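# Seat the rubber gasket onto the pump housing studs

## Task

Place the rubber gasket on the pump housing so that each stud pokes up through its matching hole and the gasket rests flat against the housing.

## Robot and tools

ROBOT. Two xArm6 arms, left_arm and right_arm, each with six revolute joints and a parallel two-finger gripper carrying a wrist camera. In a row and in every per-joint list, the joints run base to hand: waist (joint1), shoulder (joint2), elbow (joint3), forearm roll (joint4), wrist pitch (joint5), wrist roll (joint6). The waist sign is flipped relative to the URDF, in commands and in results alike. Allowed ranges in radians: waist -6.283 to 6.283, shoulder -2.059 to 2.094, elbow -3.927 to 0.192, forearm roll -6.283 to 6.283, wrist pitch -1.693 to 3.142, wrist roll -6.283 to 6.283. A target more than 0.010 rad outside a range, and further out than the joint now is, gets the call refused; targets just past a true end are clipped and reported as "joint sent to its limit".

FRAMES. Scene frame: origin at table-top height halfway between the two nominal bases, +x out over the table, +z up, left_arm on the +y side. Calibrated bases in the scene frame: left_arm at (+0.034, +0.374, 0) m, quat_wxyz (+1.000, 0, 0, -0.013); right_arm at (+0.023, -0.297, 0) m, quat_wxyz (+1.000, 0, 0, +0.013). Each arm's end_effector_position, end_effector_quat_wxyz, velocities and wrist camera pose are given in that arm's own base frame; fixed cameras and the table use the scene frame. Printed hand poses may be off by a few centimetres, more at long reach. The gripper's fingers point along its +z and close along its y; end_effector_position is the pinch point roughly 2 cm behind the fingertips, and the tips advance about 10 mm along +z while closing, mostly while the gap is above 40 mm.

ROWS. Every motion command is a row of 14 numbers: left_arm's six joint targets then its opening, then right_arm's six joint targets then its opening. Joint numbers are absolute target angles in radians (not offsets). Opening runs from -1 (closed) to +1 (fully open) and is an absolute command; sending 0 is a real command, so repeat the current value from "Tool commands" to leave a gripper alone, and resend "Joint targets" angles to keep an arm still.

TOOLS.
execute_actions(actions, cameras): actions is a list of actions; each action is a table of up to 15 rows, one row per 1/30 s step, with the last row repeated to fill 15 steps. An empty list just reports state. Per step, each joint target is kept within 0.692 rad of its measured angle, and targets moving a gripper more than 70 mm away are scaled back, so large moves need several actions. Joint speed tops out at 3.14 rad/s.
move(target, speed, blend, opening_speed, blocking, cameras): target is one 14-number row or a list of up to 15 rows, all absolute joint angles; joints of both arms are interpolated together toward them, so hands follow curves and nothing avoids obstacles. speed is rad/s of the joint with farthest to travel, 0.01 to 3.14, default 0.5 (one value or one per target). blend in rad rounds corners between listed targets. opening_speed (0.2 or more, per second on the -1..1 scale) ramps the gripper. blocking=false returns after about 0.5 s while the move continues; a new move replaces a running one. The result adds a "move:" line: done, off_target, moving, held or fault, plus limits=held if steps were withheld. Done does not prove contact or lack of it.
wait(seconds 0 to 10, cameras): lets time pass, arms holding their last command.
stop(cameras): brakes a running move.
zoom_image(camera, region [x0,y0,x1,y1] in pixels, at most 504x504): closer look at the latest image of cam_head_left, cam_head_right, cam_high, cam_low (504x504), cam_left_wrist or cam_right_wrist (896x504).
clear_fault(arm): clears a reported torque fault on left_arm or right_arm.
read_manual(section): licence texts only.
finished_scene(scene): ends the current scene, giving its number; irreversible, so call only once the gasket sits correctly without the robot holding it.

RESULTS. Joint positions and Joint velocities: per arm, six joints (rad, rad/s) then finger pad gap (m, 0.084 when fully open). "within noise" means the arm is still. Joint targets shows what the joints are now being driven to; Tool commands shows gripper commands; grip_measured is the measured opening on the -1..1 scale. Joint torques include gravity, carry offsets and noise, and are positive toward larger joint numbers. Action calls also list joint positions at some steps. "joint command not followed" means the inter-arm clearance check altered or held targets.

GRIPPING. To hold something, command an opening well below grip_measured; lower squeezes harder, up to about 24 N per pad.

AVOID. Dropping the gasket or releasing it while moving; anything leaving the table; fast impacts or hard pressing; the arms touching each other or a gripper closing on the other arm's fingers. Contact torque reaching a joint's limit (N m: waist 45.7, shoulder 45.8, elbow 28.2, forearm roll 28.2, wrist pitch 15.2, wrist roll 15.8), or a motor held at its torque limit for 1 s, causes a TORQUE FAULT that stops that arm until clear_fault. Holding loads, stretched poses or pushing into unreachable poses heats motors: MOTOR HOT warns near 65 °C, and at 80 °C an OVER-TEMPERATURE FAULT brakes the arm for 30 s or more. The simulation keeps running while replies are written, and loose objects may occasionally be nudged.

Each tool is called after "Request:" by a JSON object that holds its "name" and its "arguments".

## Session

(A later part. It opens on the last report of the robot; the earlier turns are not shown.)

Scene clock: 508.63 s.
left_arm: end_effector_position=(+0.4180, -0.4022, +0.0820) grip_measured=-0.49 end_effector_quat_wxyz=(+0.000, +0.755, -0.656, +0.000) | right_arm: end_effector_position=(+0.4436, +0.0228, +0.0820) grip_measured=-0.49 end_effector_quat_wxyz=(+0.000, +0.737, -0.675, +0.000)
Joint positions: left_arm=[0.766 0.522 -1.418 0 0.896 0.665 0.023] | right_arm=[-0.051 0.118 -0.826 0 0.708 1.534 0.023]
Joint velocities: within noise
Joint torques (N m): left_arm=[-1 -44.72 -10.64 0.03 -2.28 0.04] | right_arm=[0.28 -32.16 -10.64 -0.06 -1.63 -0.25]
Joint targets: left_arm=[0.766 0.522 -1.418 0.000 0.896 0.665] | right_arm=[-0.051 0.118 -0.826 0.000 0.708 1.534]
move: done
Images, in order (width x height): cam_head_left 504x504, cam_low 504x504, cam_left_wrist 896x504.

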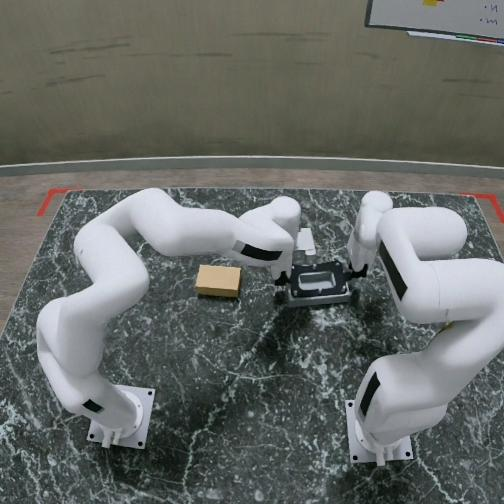

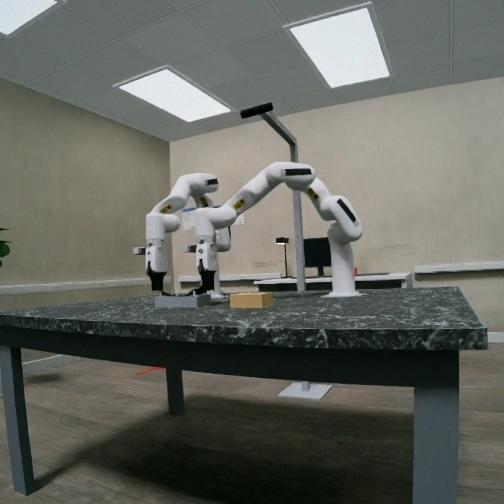

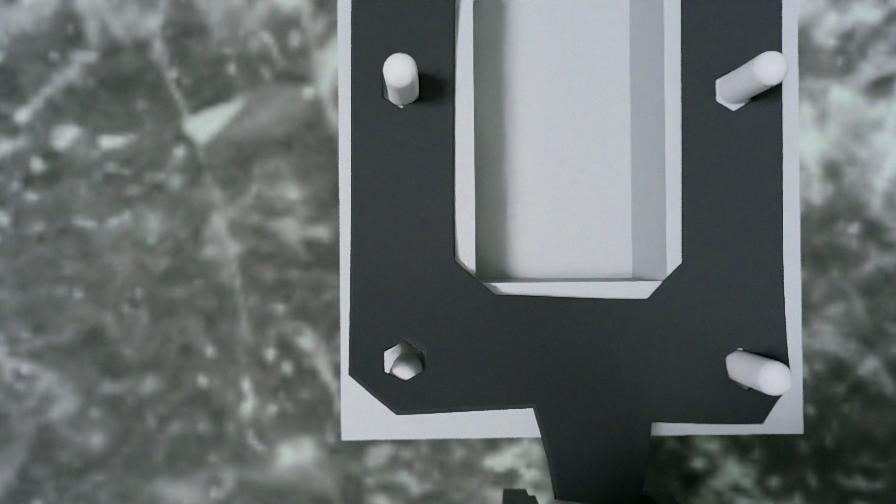

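Request:
{"name": "move", "arguments": {"target": [0.7662,0.488,-1.4361,0,0.9481,0.6648,-0.45,-0.0513,0.07,-0.8449,0,0.7749,1.5343,-0.45], "speed": 0.06, "cameras": ["cam_left_wrist","cam_head_left","cam_low"]}}

Request:
{"name": "zoom_image", "arguments": {"camera": "cam_head_left", "region": [285, 240, 355, 310]}}

Request:
{"name": "zoom_image", "arguments": {"camera": "cam_low", "region": [130, 260, 230, 320]}}

Scene clock: 516.57 s.
left_arm: end_effector_position=(+0.4180, -0.4022, +0.1049) grip_measured=-0.47 end_effector_quat_wxyz=(+0.000, +0.755, -0.656, +0.000) | right_arm: end_effector_position=(+0.4437, +0.0228, +0.1051) grip_measured=-0.47 end_effector_quat_wxyz=(+0.000, +0.737, -0.675, +0.000)
Joint positions: left_arm=[0.766 0.488 -1.436 0 0.948 0.665 0.024] | right_arm=[-0.051 0.07 -0.845 0 0.775 1.534 0.024]
Joint velocities: within noise
Joint torques (N m): left_arm=[-0.29 -44.29 -10.94 -0.4 -2.13 0] | right_arm=[-0.42 -31.46 -10.99 -0.04 -1.59 -0.02]
Joint targets: left_arm=[0.766 0.488 -1.436 0.000 0.948 0.665] | right_arm=[-0.051 0.070 -0.845 0.000 0.775 1.534]
move: done
Images, in order (width x height): cam_head_left 504x504, cam_low 504x504, cam_left_wrist 896x504.

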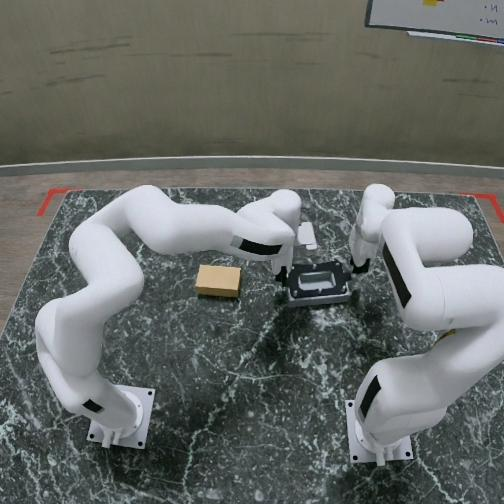

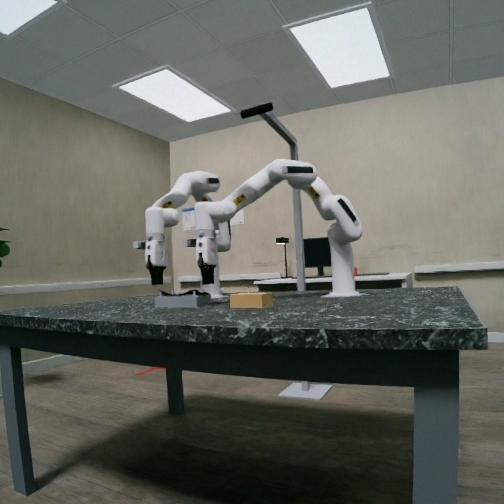

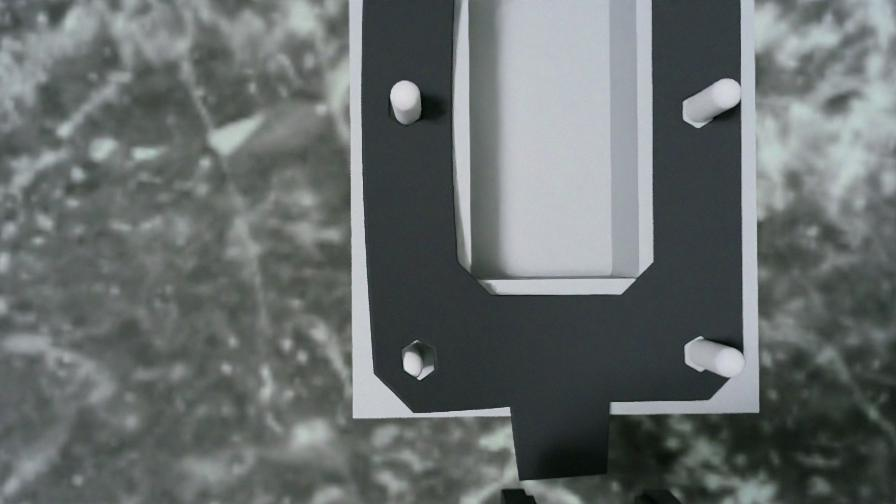

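Scaled by 7.200 from the camera's 504x504 image, which has a finer 720x720 frame.

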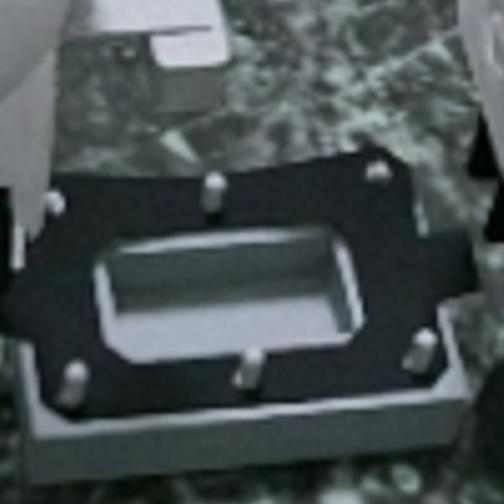

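Scaled by 5.040 from the camera's 504x504 image, which has a finer 720x720 frame.

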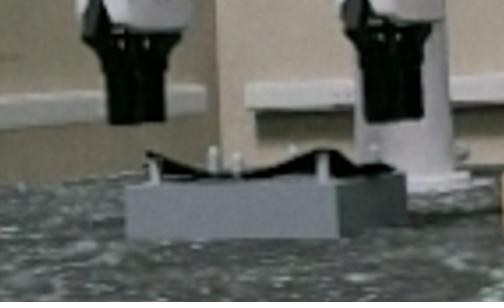

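Request:
{"name": "move", "arguments": {"target": [[0.7751,0.488,-1.4361,0,0.9481,0.6559,0.1,-0.0513,0.07,-0.8449,0,0.7749,1.5343,0.1],[0.7751,0.5639,-1.4156,0,0.8517,0.6559,0.1,-0.0513,0.07,-0.8449,0,0.7749,1.5343,0.1],[0.7751,0.5639,-1.4156,0,0.8517,0.6559,-0.52,-0.0513,0.07,-0.8449,0,0.7749,1.5343,0.1],[0.7751,0.5341,-1.4251,0,0.891,0.6559,-0.52,-0.0513,0.07,-0.8449,0,0.7749,1.5343,0.1],[0.7638,0.5279,-1.4147,0,0.8868,0.6672,-0.52,-0.0513,0.07,-0.8449,0,0.7749,1.5343,0.1]], "speed": [0.2,0.1,0.1,0.05,0.03], "cameras": ["cam_left_wrist","cam_low"]}}

Request:
{"name": "zoom_image", "arguments": {"camera": "cam_low", "region": [130, 260, 230, 320]}}

Request:
{"name": "move", "arguments": {"target": [0.7638,0.5572,-1.4047,0,0.8475,0.6672,-0.52,-0.0513,0.07,-0.8449,0,0.7749,1.5343,0.1], "speed": 0.05, "cameras": ["cam_left_wrist","cam_head_left","cam_low"]}}

Request:
{"name": "zoom_image", "arguments": {"camera": "cam_low", "region": [130, 260, 230, 320]}}

Scene clock: 536.63 s.
left_arm: end_effector_position=(+0.4188, -0.4011, +0.0780) grip_measured=-0.54 end_effector_quat_wxyz=(+0.000, +0.755, -0.656, +0.000) | right_arm: end_effector_position=(+0.4437, +0.0228, +0.1051) grip_measured=+0.09 end_effector_quat_wxyz=(+0.000, +0.737, -0.675, +0.000)
Joint positions: left_arm=[0.764 0.528 -1.415 0 0.887 0.667 0.02] | right_arm=[-0.051 0.07 -0.845 0 0.775 1.534 0.048]
Joint velocities: within noise
Joint torques (N m): left_arm=[-1.31 -45.32 -10.7 0.11 -2.52 0.11] | right_arm=[-0.47 -30.64 -10.69 -0.04 -1.74 -0.02]
Joint targets: left_arm=[0.764 0.528 -1.415 0.000 0.887 0.667] | right_arm=[-0.051 0.070 -0.845 0.000 0.775 1.534]
move: done
Images, in order (width x height): cam_low 504x504, cam_left_wrist 896x504.

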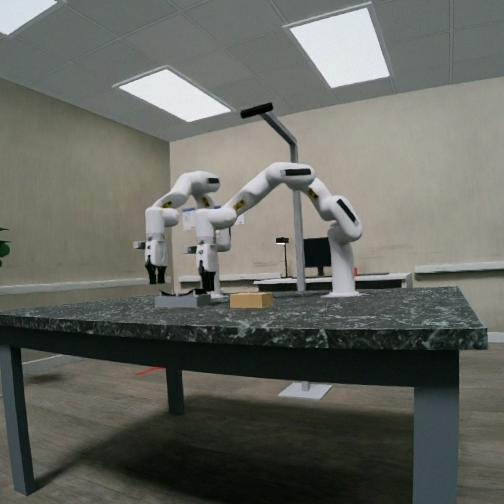

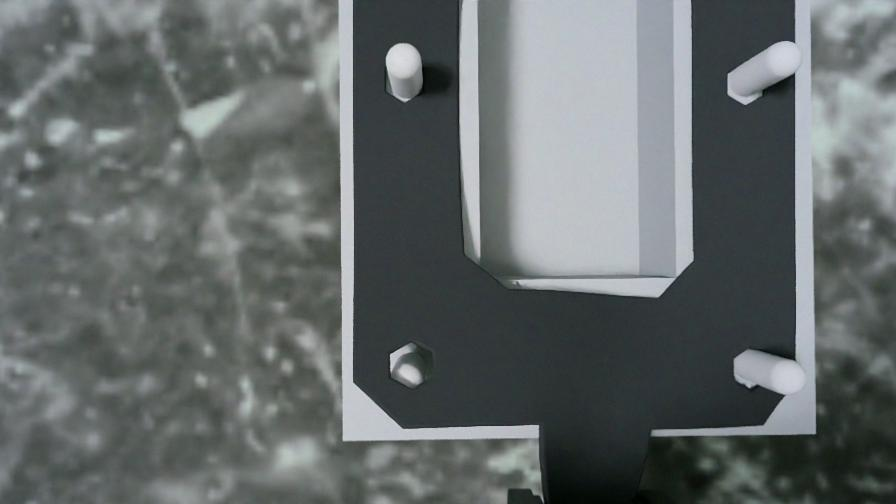

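Scaled by 5.040 from the camera's 504x504 image, which has a finer 720x720 frame.

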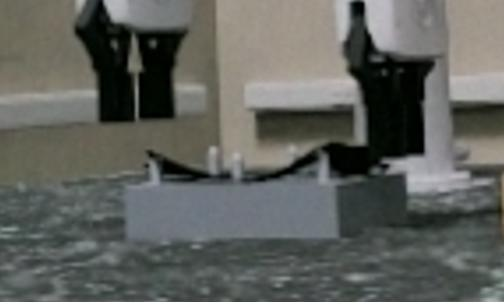

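Scene clock: 537.70 s.
left_arm: end_effector_position=(+0.4188, -0.4011, +0.0601) grip_measured=-0.54 end_effector_quat_wxyz=(+0.000, +0.755, -0.656, +0.000) | right_arm: end_effector_position=(+0.4437, +0.0228, +0.1051) grip_measured=+0.09 end_effector_quat_wxyz=(+0.000, +0.737, -0.675, +0.000)
Joint positions: left_arm=[0.764 0.557 -1.405 0 0.847 0.667 0.02] | right_arm=[-0.051 0.07 -0.845 0 0.775 1.534 0.048]
Joint velocities: within noise
Joint torques (N m): left_arm=[0.03 -42.78 -10.3 -0.41 -2.5 0] | right_arm=[-0.34 -30.55 -10.81 -0.02 -1.73 -0.03]
Joint targets: left_arm=[0.764 0.557 -1.405 0.000 0.847 0.667] | right_arm=[-0.051 0.070 -0.845 0.000 0.775 1.534]
move: done
Images, in order (width x height): cam_head_left 504x504, cam_low 504x504, cam_left_wrist 896x504.

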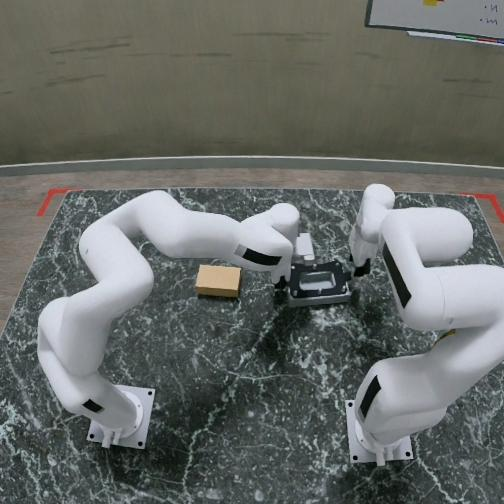

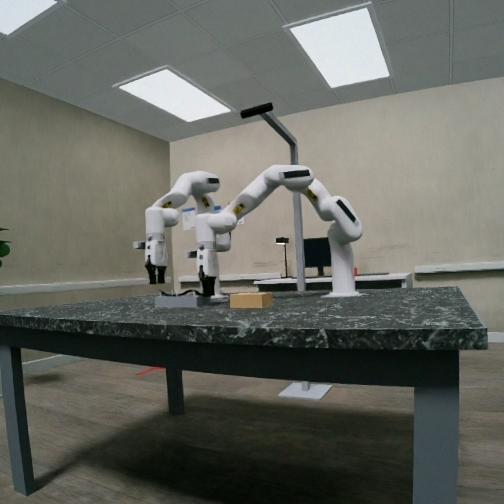

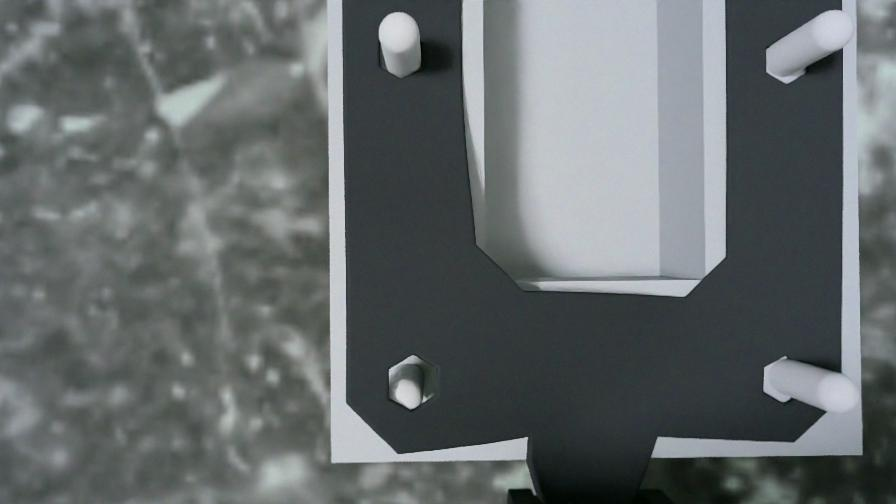

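Scaled by 5.040 from the camera's 504x504 image, which has a finer 720x720 frame.

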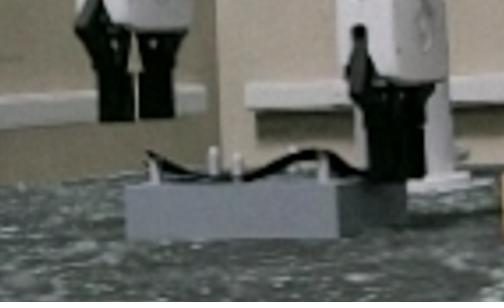

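Request:
{"name": "zoom_image", "arguments": {"camera": "cam_left_wrist", "region": [330, 320, 490, 440]}}

Request:
{"name": "zoom_image", "arguments": {"camera": "cam_low", "region": [170, 280, 220, 310]}}

Scaled by 3.150 from the camera's 896x504 image, which has a finer 1280x720 frame.

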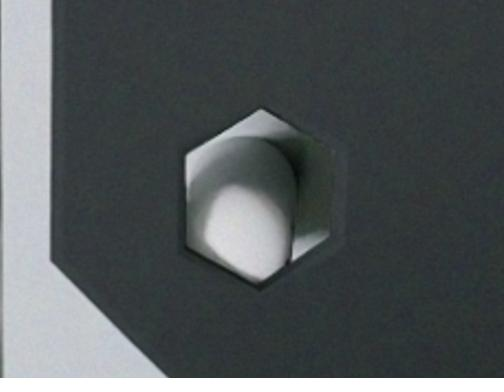

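Scaled by 10.080 from the camera's 504x504 image, which has a finer 720x720 frame.

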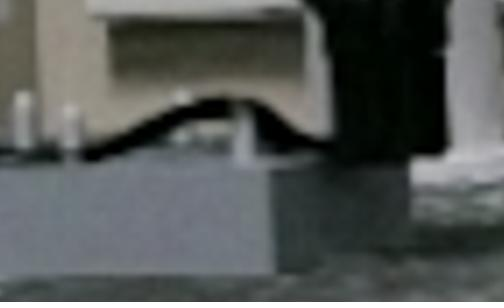

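Request:
{"name": "move", "arguments": {"target": [0.755,0.5473,-1.3881,0,0.8408,0.676,-0.62,-0.0513,0.07,-0.8449,0,0.7749,1.5343,0.1], "speed": 0.02, "cameras": ["cam_left_wrist","cam_head_left","cam_low"]}}

Request:
{"name": "zoom_image", "arguments": {"camera": "cam_low", "region": [130, 260, 230, 320]}}

Scene clock: 549.90 s.
left_arm: end_effector_position=(+0.4199, -0.3952, +0.0600) grip_measured=-0.64 end_effector_quat_wxyz=(+0.000, +0.755, -0.656, +0.000) | right_arm: end_effector_position=(+0.4437, +0.0228, +0.1051) grip_measured=+0.09 end_effector_quat_wxyz=(+0.000, +0.737, -0.675, +0.000)
Joint positions: left_arm=[0.755 0.547 -1.388 0 0.841 0.676 0.016] | right_arm=[-0.051 0.07 -0.845 0 0.775 1.534 0.048]
Joint velocities: within noise
Joint torques (N m): left_arm=[-0.87 -44.6 -10.19 -0.21 -2.6 0.11] | right_arm=[-0.3 -30.36 -10.83 -0.11 -1.81 -0.03]
Joint targets: left_arm=[0.755 0.547 -1.388 0.000 0.841 0.676] | right_arm=[-0.051 0.070 -0.845 0.000 0.775 1.534]
move: done
Images, in order (width x height): cam_head_left 504x504, cam_low 504x504, cam_left_wrist 896x504.

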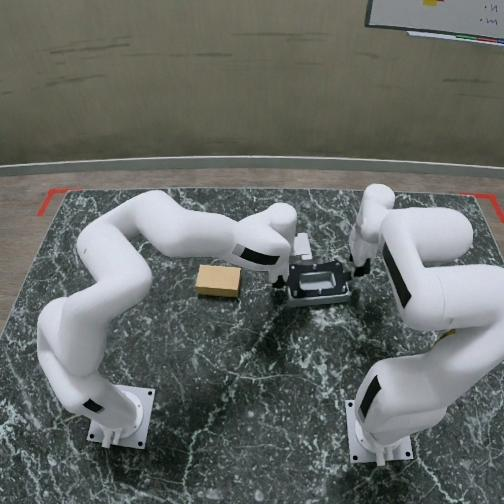

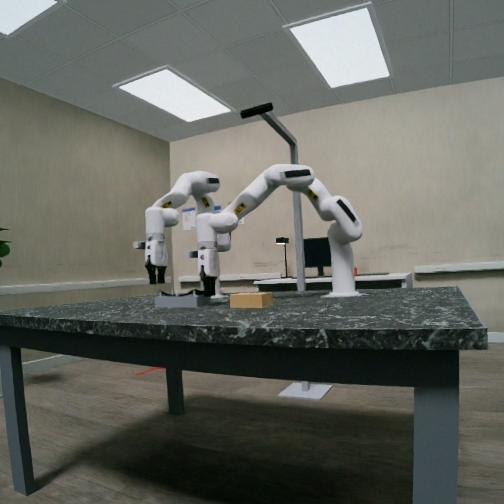

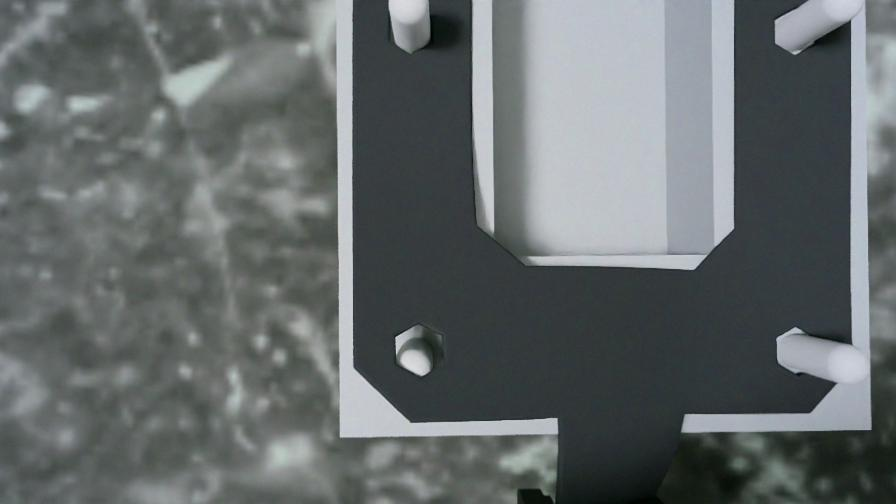

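Scaled by 5.040 from the camera's 504x504 image, which has a finer 720x720 frame.

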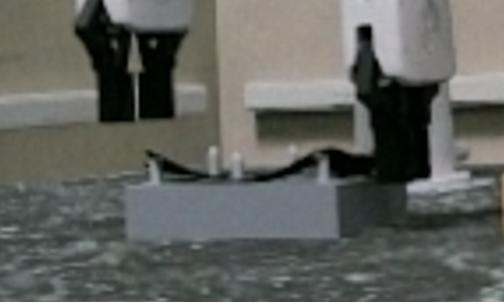

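Request:
{"name": "move", "arguments": {"target": [0.755,0.5209,-1.3975,0,0.8766,0.676,-0.62,-0.0513,0.07,-0.8449,0,0.7749,1.5343,0.1], "speed": 0.04, "cameras": ["cam_left_wrist","cam_low"]}}

Request:
{"name": "zoom_image", "arguments": {"camera": "cam_low", "region": [130, 260, 230, 320]}}

Request:
{"name": "zoom_image", "arguments": {"camera": "cam_left_wrist", "region": [330, 280, 530, 430]}}

Request:
{"name": "move", "arguments": {"target": [0.755,0.5473,-1.3881,0,0.8408,0.676,-0.62,-0.0513,0.07,-0.8449,0,0.7749,1.5343,0.1], "speed": 0.04, "cameras": ["cam_left_wrist","cam_low"]}}

Request:
{"name": "zoom_image", "arguments": {"camera": "cam_low", "region": [130, 260, 230, 320]}}

Scene clock: 560.60 s.
left_arm: end_effector_position=(+0.4201, -0.3953, +0.0761) grip_measured=-0.64 end_effector_quat_wxyz=(+0.000, +0.755, -0.656, +0.000) | right_arm: end_effector_position=(+0.4437, +0.0228, +0.1051) grip_measured=+0.09 end_effector_quat_wxyz=(+0.000, +0.737, -0.675, +0.000)
Joint positions: left_arm=[0.755 0.521 -1.397 0 0.877 0.676 0.016] | right_arm=[-0.051 0.07 -0.845 0 0.775 1.534 0.048]
Joint velocities: within noise
Joint torques (N m): left_arm=[0.04 -44.39 -10.67 -0.43 -2.15 -0.12] | right_arm=[-0.16 -30.48 -10.9 -0.04 -1.78 -0.06]
Joint targets: left_arm=[0.755 0.521 -1.397 0.000 0.877 0.676] | right_arm=[-0.051 0.070 -0.845 0.000 0.775 1.534]
move: done
Images, in order (width x height): cam_low 504x504, cam_left_wrist 896x504.

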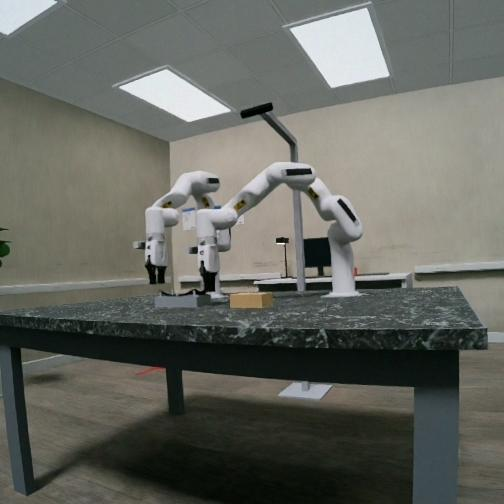

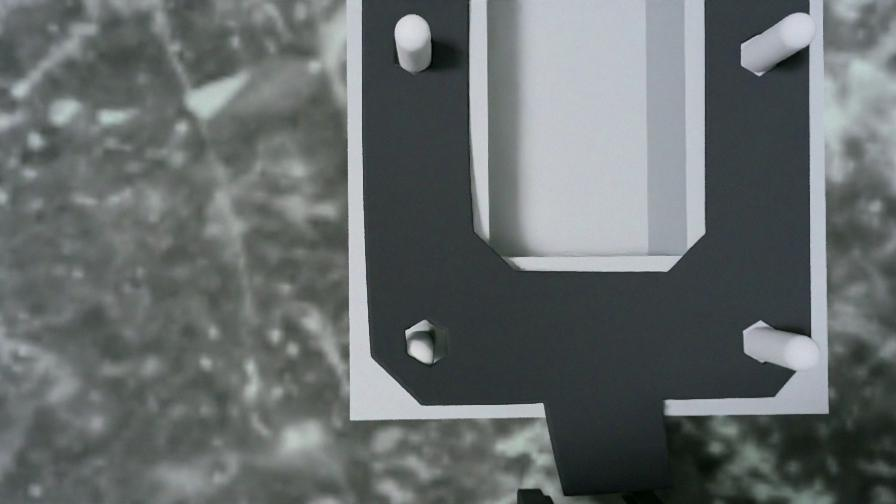

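Scaled by 5.040 from the camera's 504x504 image, which has a finer 720x720 frame.

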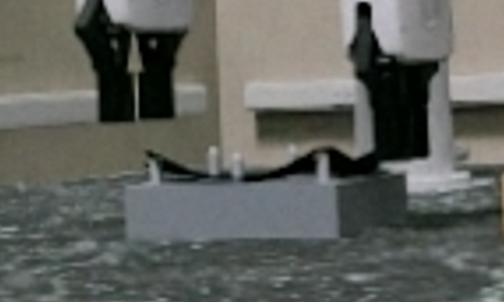

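Scaled by 2.520 from the camera's 896x504 image, which has a finer 1280x720 frame.

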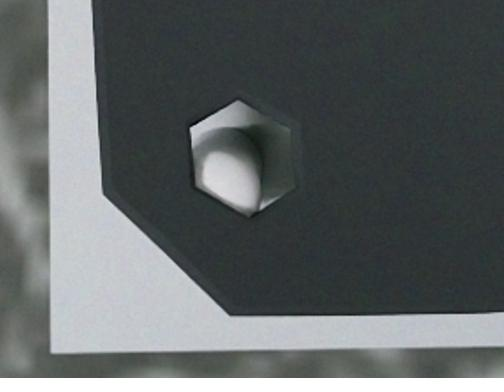

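Scene clock: 561.77 s.
left_arm: end_effector_position=(+0.4200, -0.3952, +0.0600) grip_measured=-0.64 end_effector_quat_wxyz=(+0.000, +0.755, -0.656, +0.000) | right_arm: end_effector_position=(+0.4437, +0.0228, +0.1051) grip_measured=+0.09 end_effector_quat_wxyz=(+0.000, +0.737, -0.675, +0.000)
Joint positions: left_arm=[0.755 0.547 -1.388 0 0.841 0.676 0.016] | right_arm=[-0.051 0.07 -0.845 0 0.775 1.534 0.048]
Joint velocities: within noise
Joint torques (N m): left_arm=[0.14 -42.8 -10.29 -0.31 -2.49 -0.09] | right_arm=[-0.2 -30.41 -10.85 -0.2 -1.83 -0.02]
Joint targets: left_arm=[0.755 0.547 -1.388 0.000 0.841 0.676] | right_arm=[-0.051 0.070 -0.845 0.000 0.775 1.534]
move: done
Images, in order (width x height): cam_low 504x504, cam_left_wrist 896x504.

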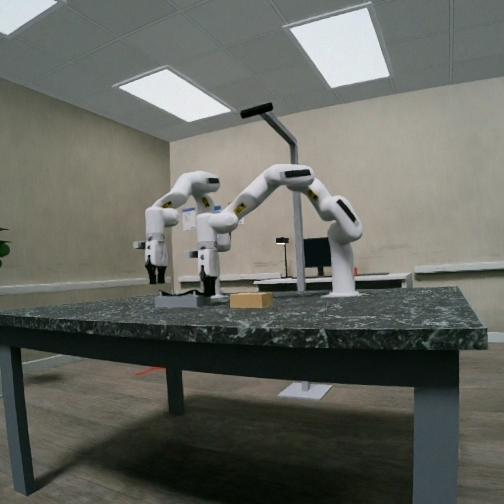

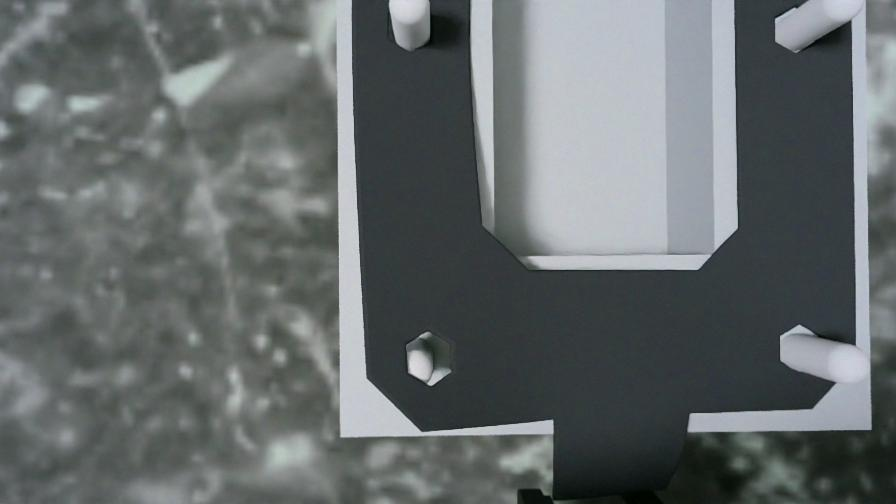

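Scaled by 5.040 from the camera's 504x504 image, which has a finer 720x720 frame.

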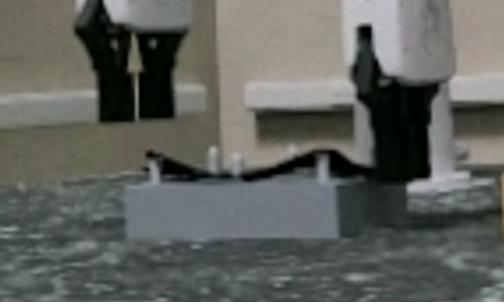

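Request:
{"name": "move", "arguments": {"target": [[0.755,0.5473,-1.3881,0,0.8408,0.676,0.15,-0.0629,0.0608,-0.8333,0,0.7725,1.5459,0.15],[0.7751,0.5639,-1.4156,0,0.8517,0.6559,0.15,-0.0629,0.1596,-0.8015,0,0.6419,1.5459,0.15],[0.7751,0.5639,-1.4156,0,0.8517,0.6559,-0.6,-0.0629,0.1596,-0.8015,0,0.6419,1.5459,-0.6],[0.7751,0.4941,-1.4464,0,0.9523,0.6559,-0.6,-0.0629,0.0608,-0.8333,0,0.7725,1.5459,-0.6]], "speed": [0.2,0.1,0.1,0.06], "opening_speed": 0.6}}

Request:
{"name": "zoom_image", "arguments": {"camera": "cam_head_left", "region": [275, 240, 365, 310]}}

Request:
{"name": "zoom_image", "arguments": {"camera": "cam_low", "region": [130, 260, 230, 320]}}

Scene clock: 580.43 s.
left_arm: end_effector_position=(+0.4158, -0.4073, +0.1052) grip_measured=-0.62 end_effector_quat_wxyz=(+0.000, +0.755, -0.656, +0.000) | right_arm: end_effector_position=(+0.4404, +0.0277, +0.1050) grip_measured=-0.62 end_effector_quat_wxyz=(+0.000, +0.737, -0.675, +0.000)
Joint positions: left_arm=[0.775 0.494 -1.446 0 0.952 0.656 0.017] | right_arm=[-0.063 0.061 -0.833 0 0.772 1.546 0.017]
Joint velocities: within noise
Joint torques (N m): left_arm=[-0.12 -44.43 -10.92 -0.21 -2.03 -0.06] | right_arm=[-0.45 -31.25 -11.03 -0.07 -1.57 -0.15]
Joint targets: left_arm=[0.775 0.494 -1.446 0.000 0.952 0.656] | right_arm=[-0.063 0.061 -0.833 0.000 0.772 1.546]
move: done

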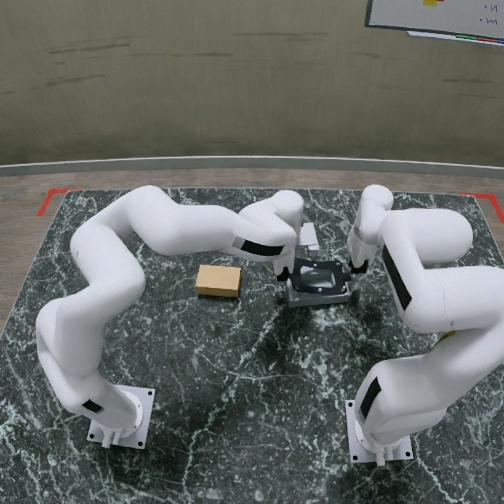

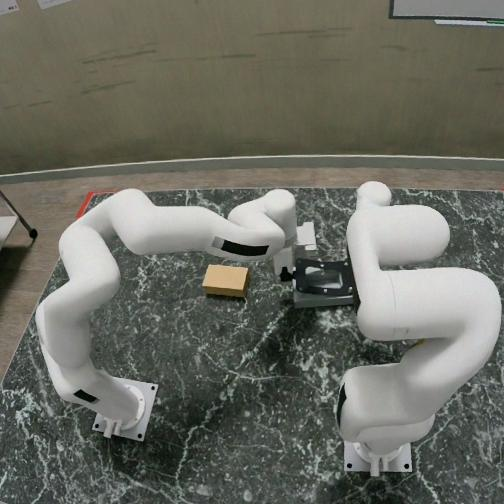

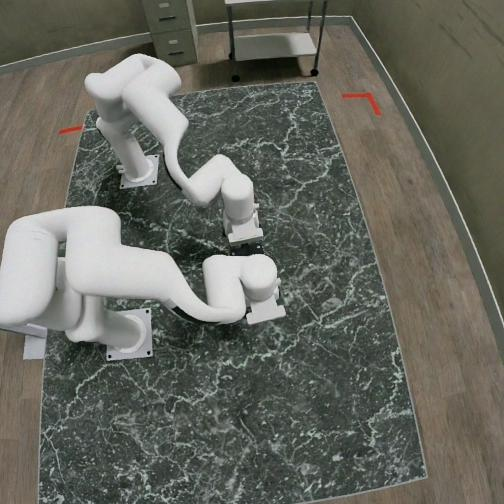

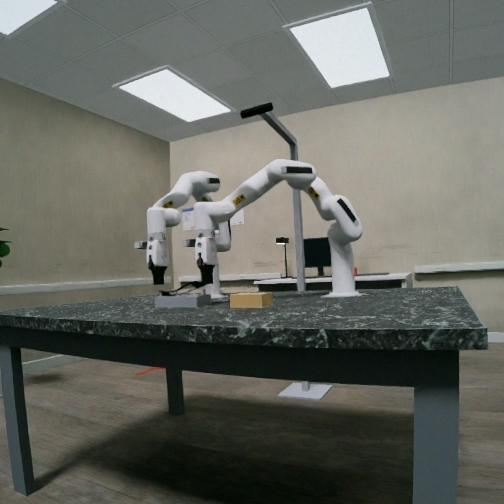

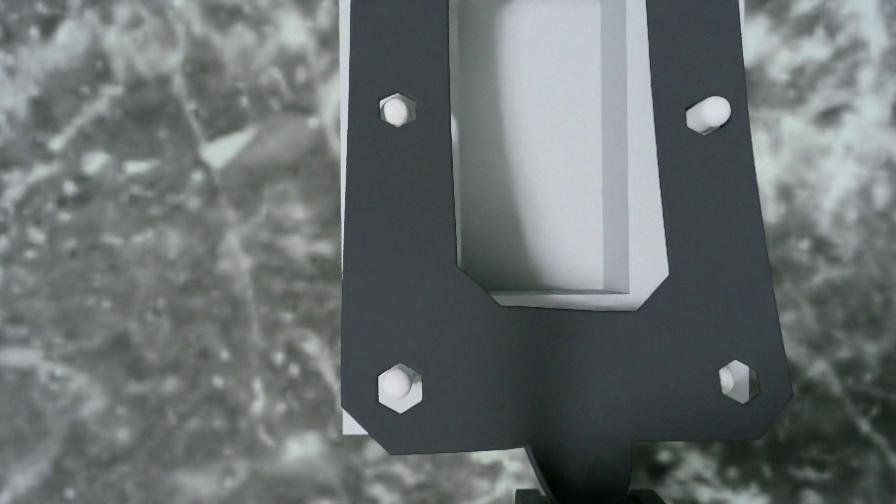

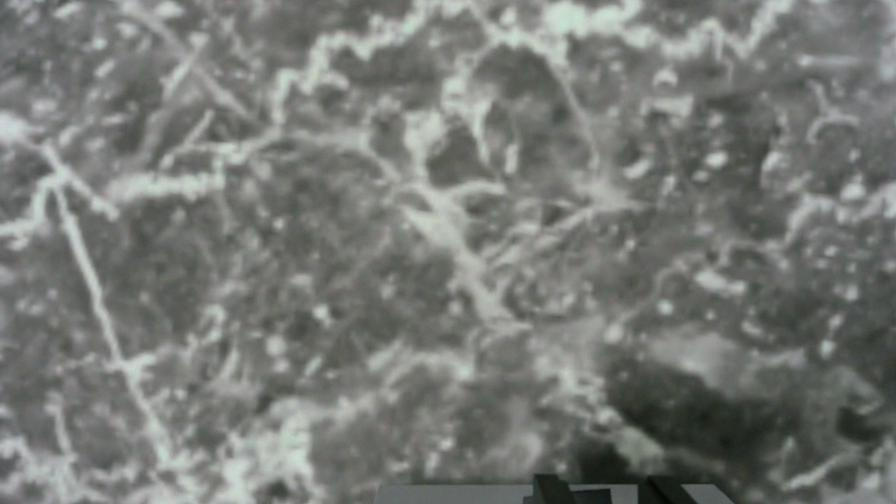

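Scaled by 5.600 from the camera's 504x504 image, which has a finer 720x720 frame.

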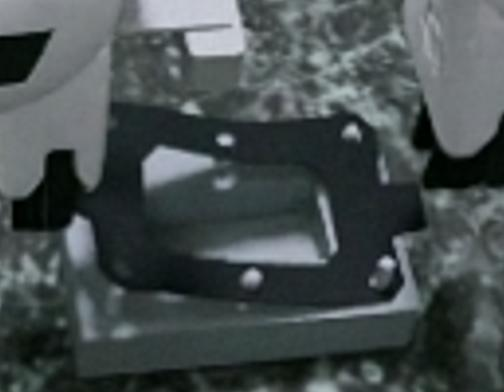

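Scaled by 5.040 from the camera's 504x504 image, which has a finer 720x720 frame.

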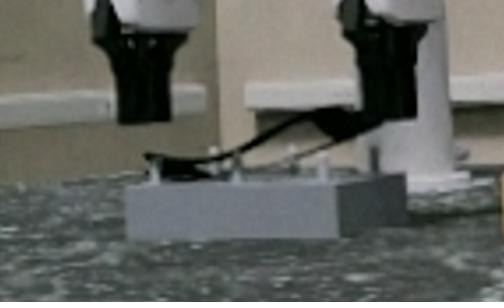

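Request:
{"name": "move", "arguments": {"target": [[0.7751,0.4941,-1.4464,0,0.9523,0.6559,-0.43,-0.0629,0.0608,-0.8333,0,0.7725,1.5459,0.1],[0.7733,0.5081,-1.4058,0,0.8977,0.6577,-0.40,-0.0629,0.0608,-0.8333,0,0.7725,1.5459,0.1]], "speed": 0.05, "opening_speed": 0.5, "cameras": ["cam_left_wrist","cam_head_left","cam_low"]}}

Request:
{"name": "zoom_image", "arguments": {"camera": "cam_head_left", "region": [275, 240, 365, 310]}}

Request:
{"name": "zoom_image", "arguments": {"camera": "cam_low", "region": [130, 260, 230, 320]}}

Scene clock: 594.60 s.
left_arm: end_effector_position=(+0.4131, -0.4032, +0.0851) grip_measured=-0.42 end_effector_quat_wxyz=(+0.000, +0.755, -0.656, +0.000) | right_arm: end_effector_position=(+0.4404, +0.0277, +0.1050) grip_measured=+0.09 end_effector_quat_wxyz=(+0.000, +0.737, -0.675, +0.000)
Joint positions: left_arm=[0.773 0.508 -1.406 0 0.898 0.658 0.026] | right_arm=[-0.063 0.061 -0.833 0 0.773 1.546 0.048]
Joint velocities: within noise
Joint torques (N m): left_arm=[-0.34 -42.45 -10.59 -0.24 -2.1 0.1] | right_arm=[-0.6 -30.3 -10.94 -0.13 -1.65 -0.13]
Joint targets: left_arm=[0.773 0.508 -1.406 0.000 0.898 0.658] | right_arm=[-0.063 0.061 -0.833 0.000 0.772 1.546]
move: done
Images, in order (width x height): cam_head_left 504x504, cam_low 504x504, cam_left_wrist 896x504.

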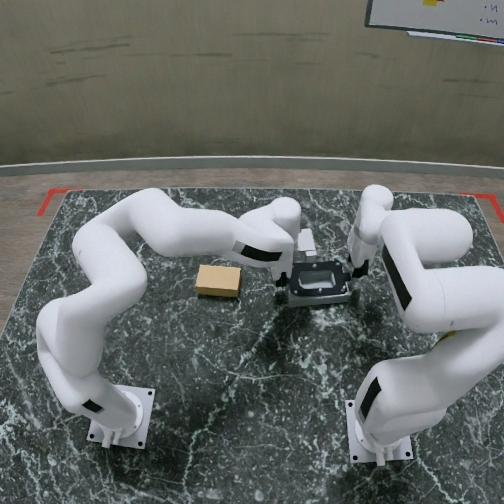

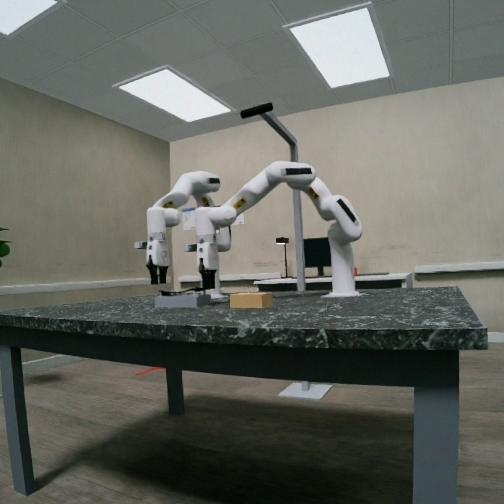

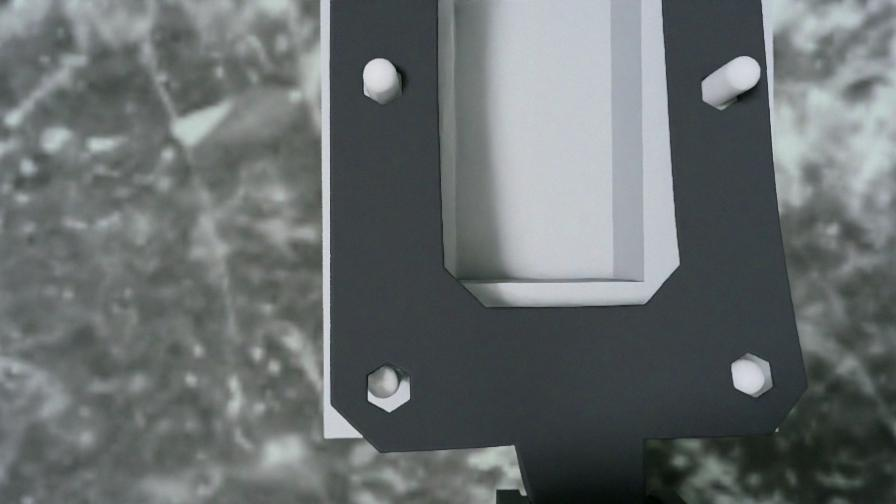

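Scaled by 5.600 from the camera's 504x504 image, which has a finer 720x720 frame.

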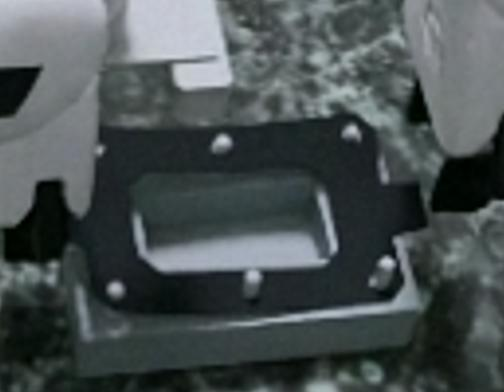

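Scaled by 5.040 from the camera's 504x504 image, which has a finer 720x720 frame.

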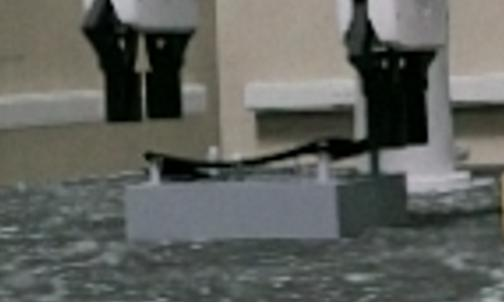

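Request:
{"name": "move", "arguments": {"target": [0.7719,0.5293,-1.4014,0,0.8721,0.6591,-0.39,-0.0629,0.0608,-0.8333,0,0.7725,1.5459,0.1], "speed": 0.04, "cameras": ["cam_left_wrist","cam_low"]}}

Request:
{"name": "zoom_image", "arguments": {"camera": "cam_low", "region": [130, 260, 230, 320]}}

Request:
{"name": "move", "arguments": {"target": [0.7719,0.5514,-1.395,0,0.8436,0.6591,-0.39,-0.0629,0.0608,-0.8333,0,0.7725,1.5459,0.1], "speed": 0.04, "cameras": ["cam_left_wrist","cam_low","cam_head_left"]}}

Request:
{"name": "zoom_image", "arguments": {"camera": "cam_low", "region": [130, 260, 230, 320]}}

Request:
{"name": "zoom_image", "arguments": {"camera": "cam_head_left", "region": [275, 240, 365, 310]}}

Scene clock: 603.20 s.
left_arm: end_effector_position=(+0.4141, -0.4031, +0.0731) grip_measured=-0.41 end_effector_quat_wxyz=(+0.000, +0.755, -0.656, +0.000) | right_arm: end_effector_position=(+0.4404, +0.0277, +0.1050) grip_measured=+0.09 end_effector_quat_wxyz=(+0.000, +0.737, -0.675, +0.000)
Joint positions: left_arm=[0.772 0.529 -1.401 0 0.872 0.659 0.026] | right_arm=[-0.063 0.061 -0.833 0 0.773 1.546 0.048]
Joint velocities: within noise
Joint torques (N m): left_arm=[-0.62 -42.64 -10.51 -0.22 -2.44 0.06] | right_arm=[-0.55 -30.11 -10.77 -0.06 -1.66 -0.09]
Joint targets: left_arm=[0.772 0.529 -1.401 0.000 0.872 0.659] | right_arm=[-0.063 0.061 -0.833 0.000 0.772 1.546]
move: done
Images, in order (width x height): cam_low 504x504, cam_left_wrist 896x504.

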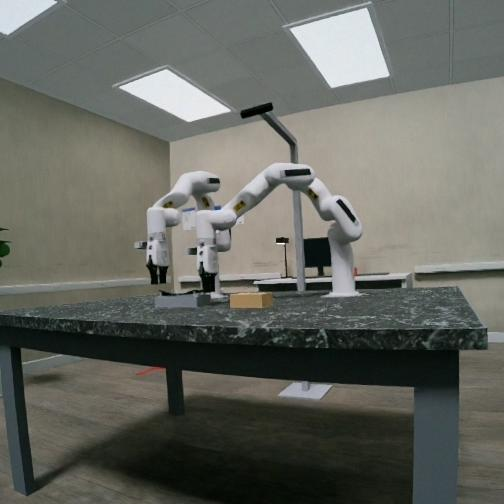

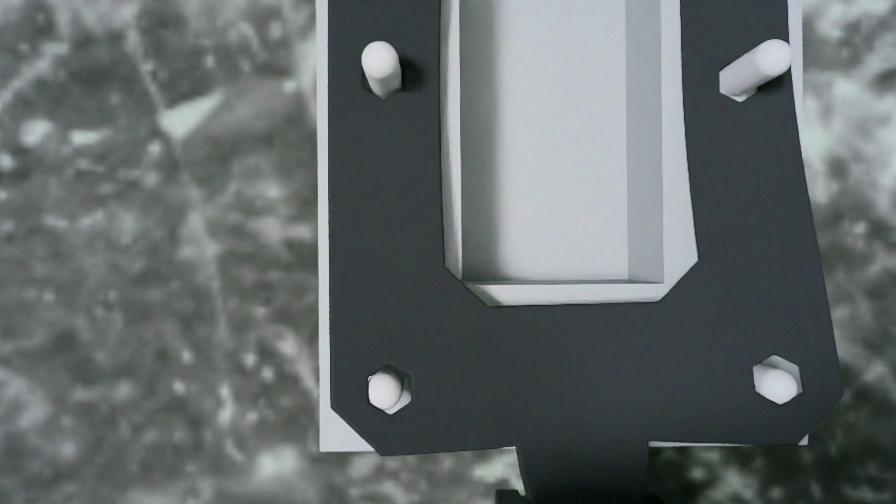

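Scaled by 5.040 from the camera's 504x504 image, which has a finer 720x720 frame.

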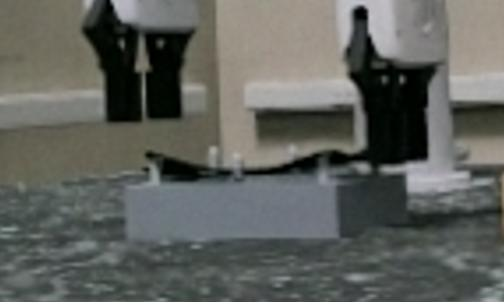

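Scene clock: 604.17 s.
left_arm: end_effector_position=(+0.4142, -0.4032, +0.0601) grip_measured=-0.41 end_effector_quat_wxyz=(+0.000, +0.755, -0.656, +0.000) | right_arm: end_effector_position=(+0.4404, +0.0277, +0.1050) grip_measured=+0.09 end_effector_quat_wxyz=(+0.000, +0.737, -0.675, +0.000)
Joint positions: left_arm=[0.772 0.551 -1.395 0 0.844 0.659 0.026] | right_arm=[-0.063 0.061 -0.833 0 0.773 1.546 0.048]
Joint velocities: within noise
Joint torques (N m): left_arm=[-0.5 -42.51 -10.08 -0.17 -2.22 0.04] | right_arm=[-0.51 -30.29 -10.83 -0.13 -1.71 -0.16]
Joint targets: left_arm=[0.772 0.551 -1.395 0.000 0.844 0.659] | right_arm=[-0.063 0.061 -0.833 0.000 0.772 1.546]
move: done
Images, in order (width x height): cam_head_left 504x504, cam_low 504x504, cam_left_wrist 896x504.

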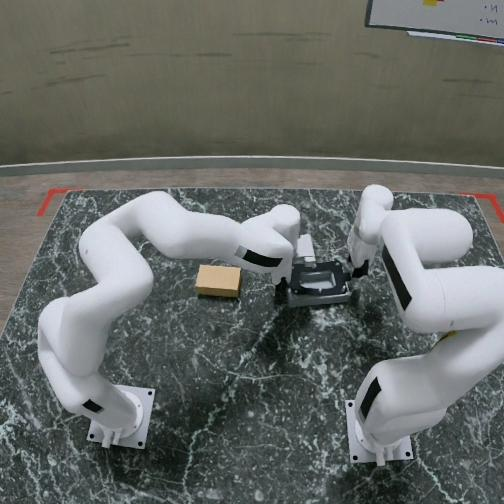

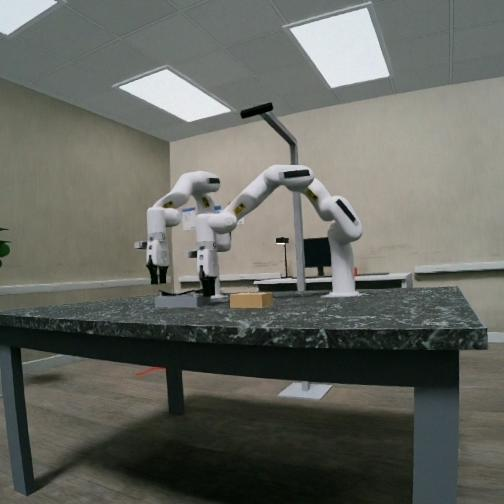

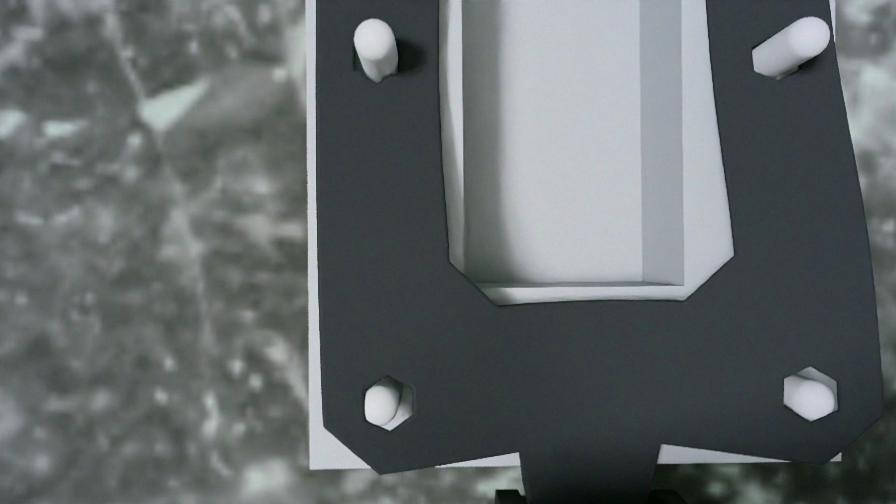

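Scaled by 5.040 from the camera's 504x504 image, which has a finer 720x720 frame.

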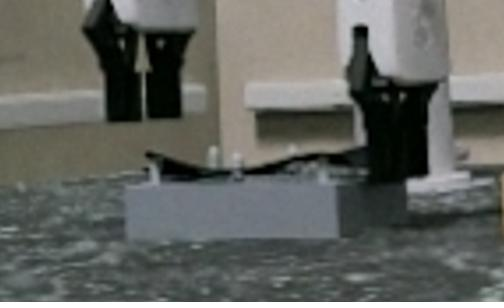

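Scaled by 5.600 from the camera's 504x504 image, which has a finer 720x720 frame.

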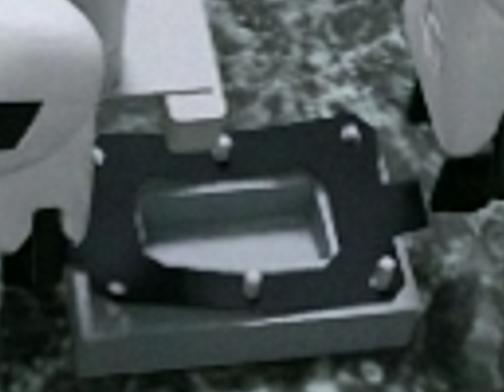

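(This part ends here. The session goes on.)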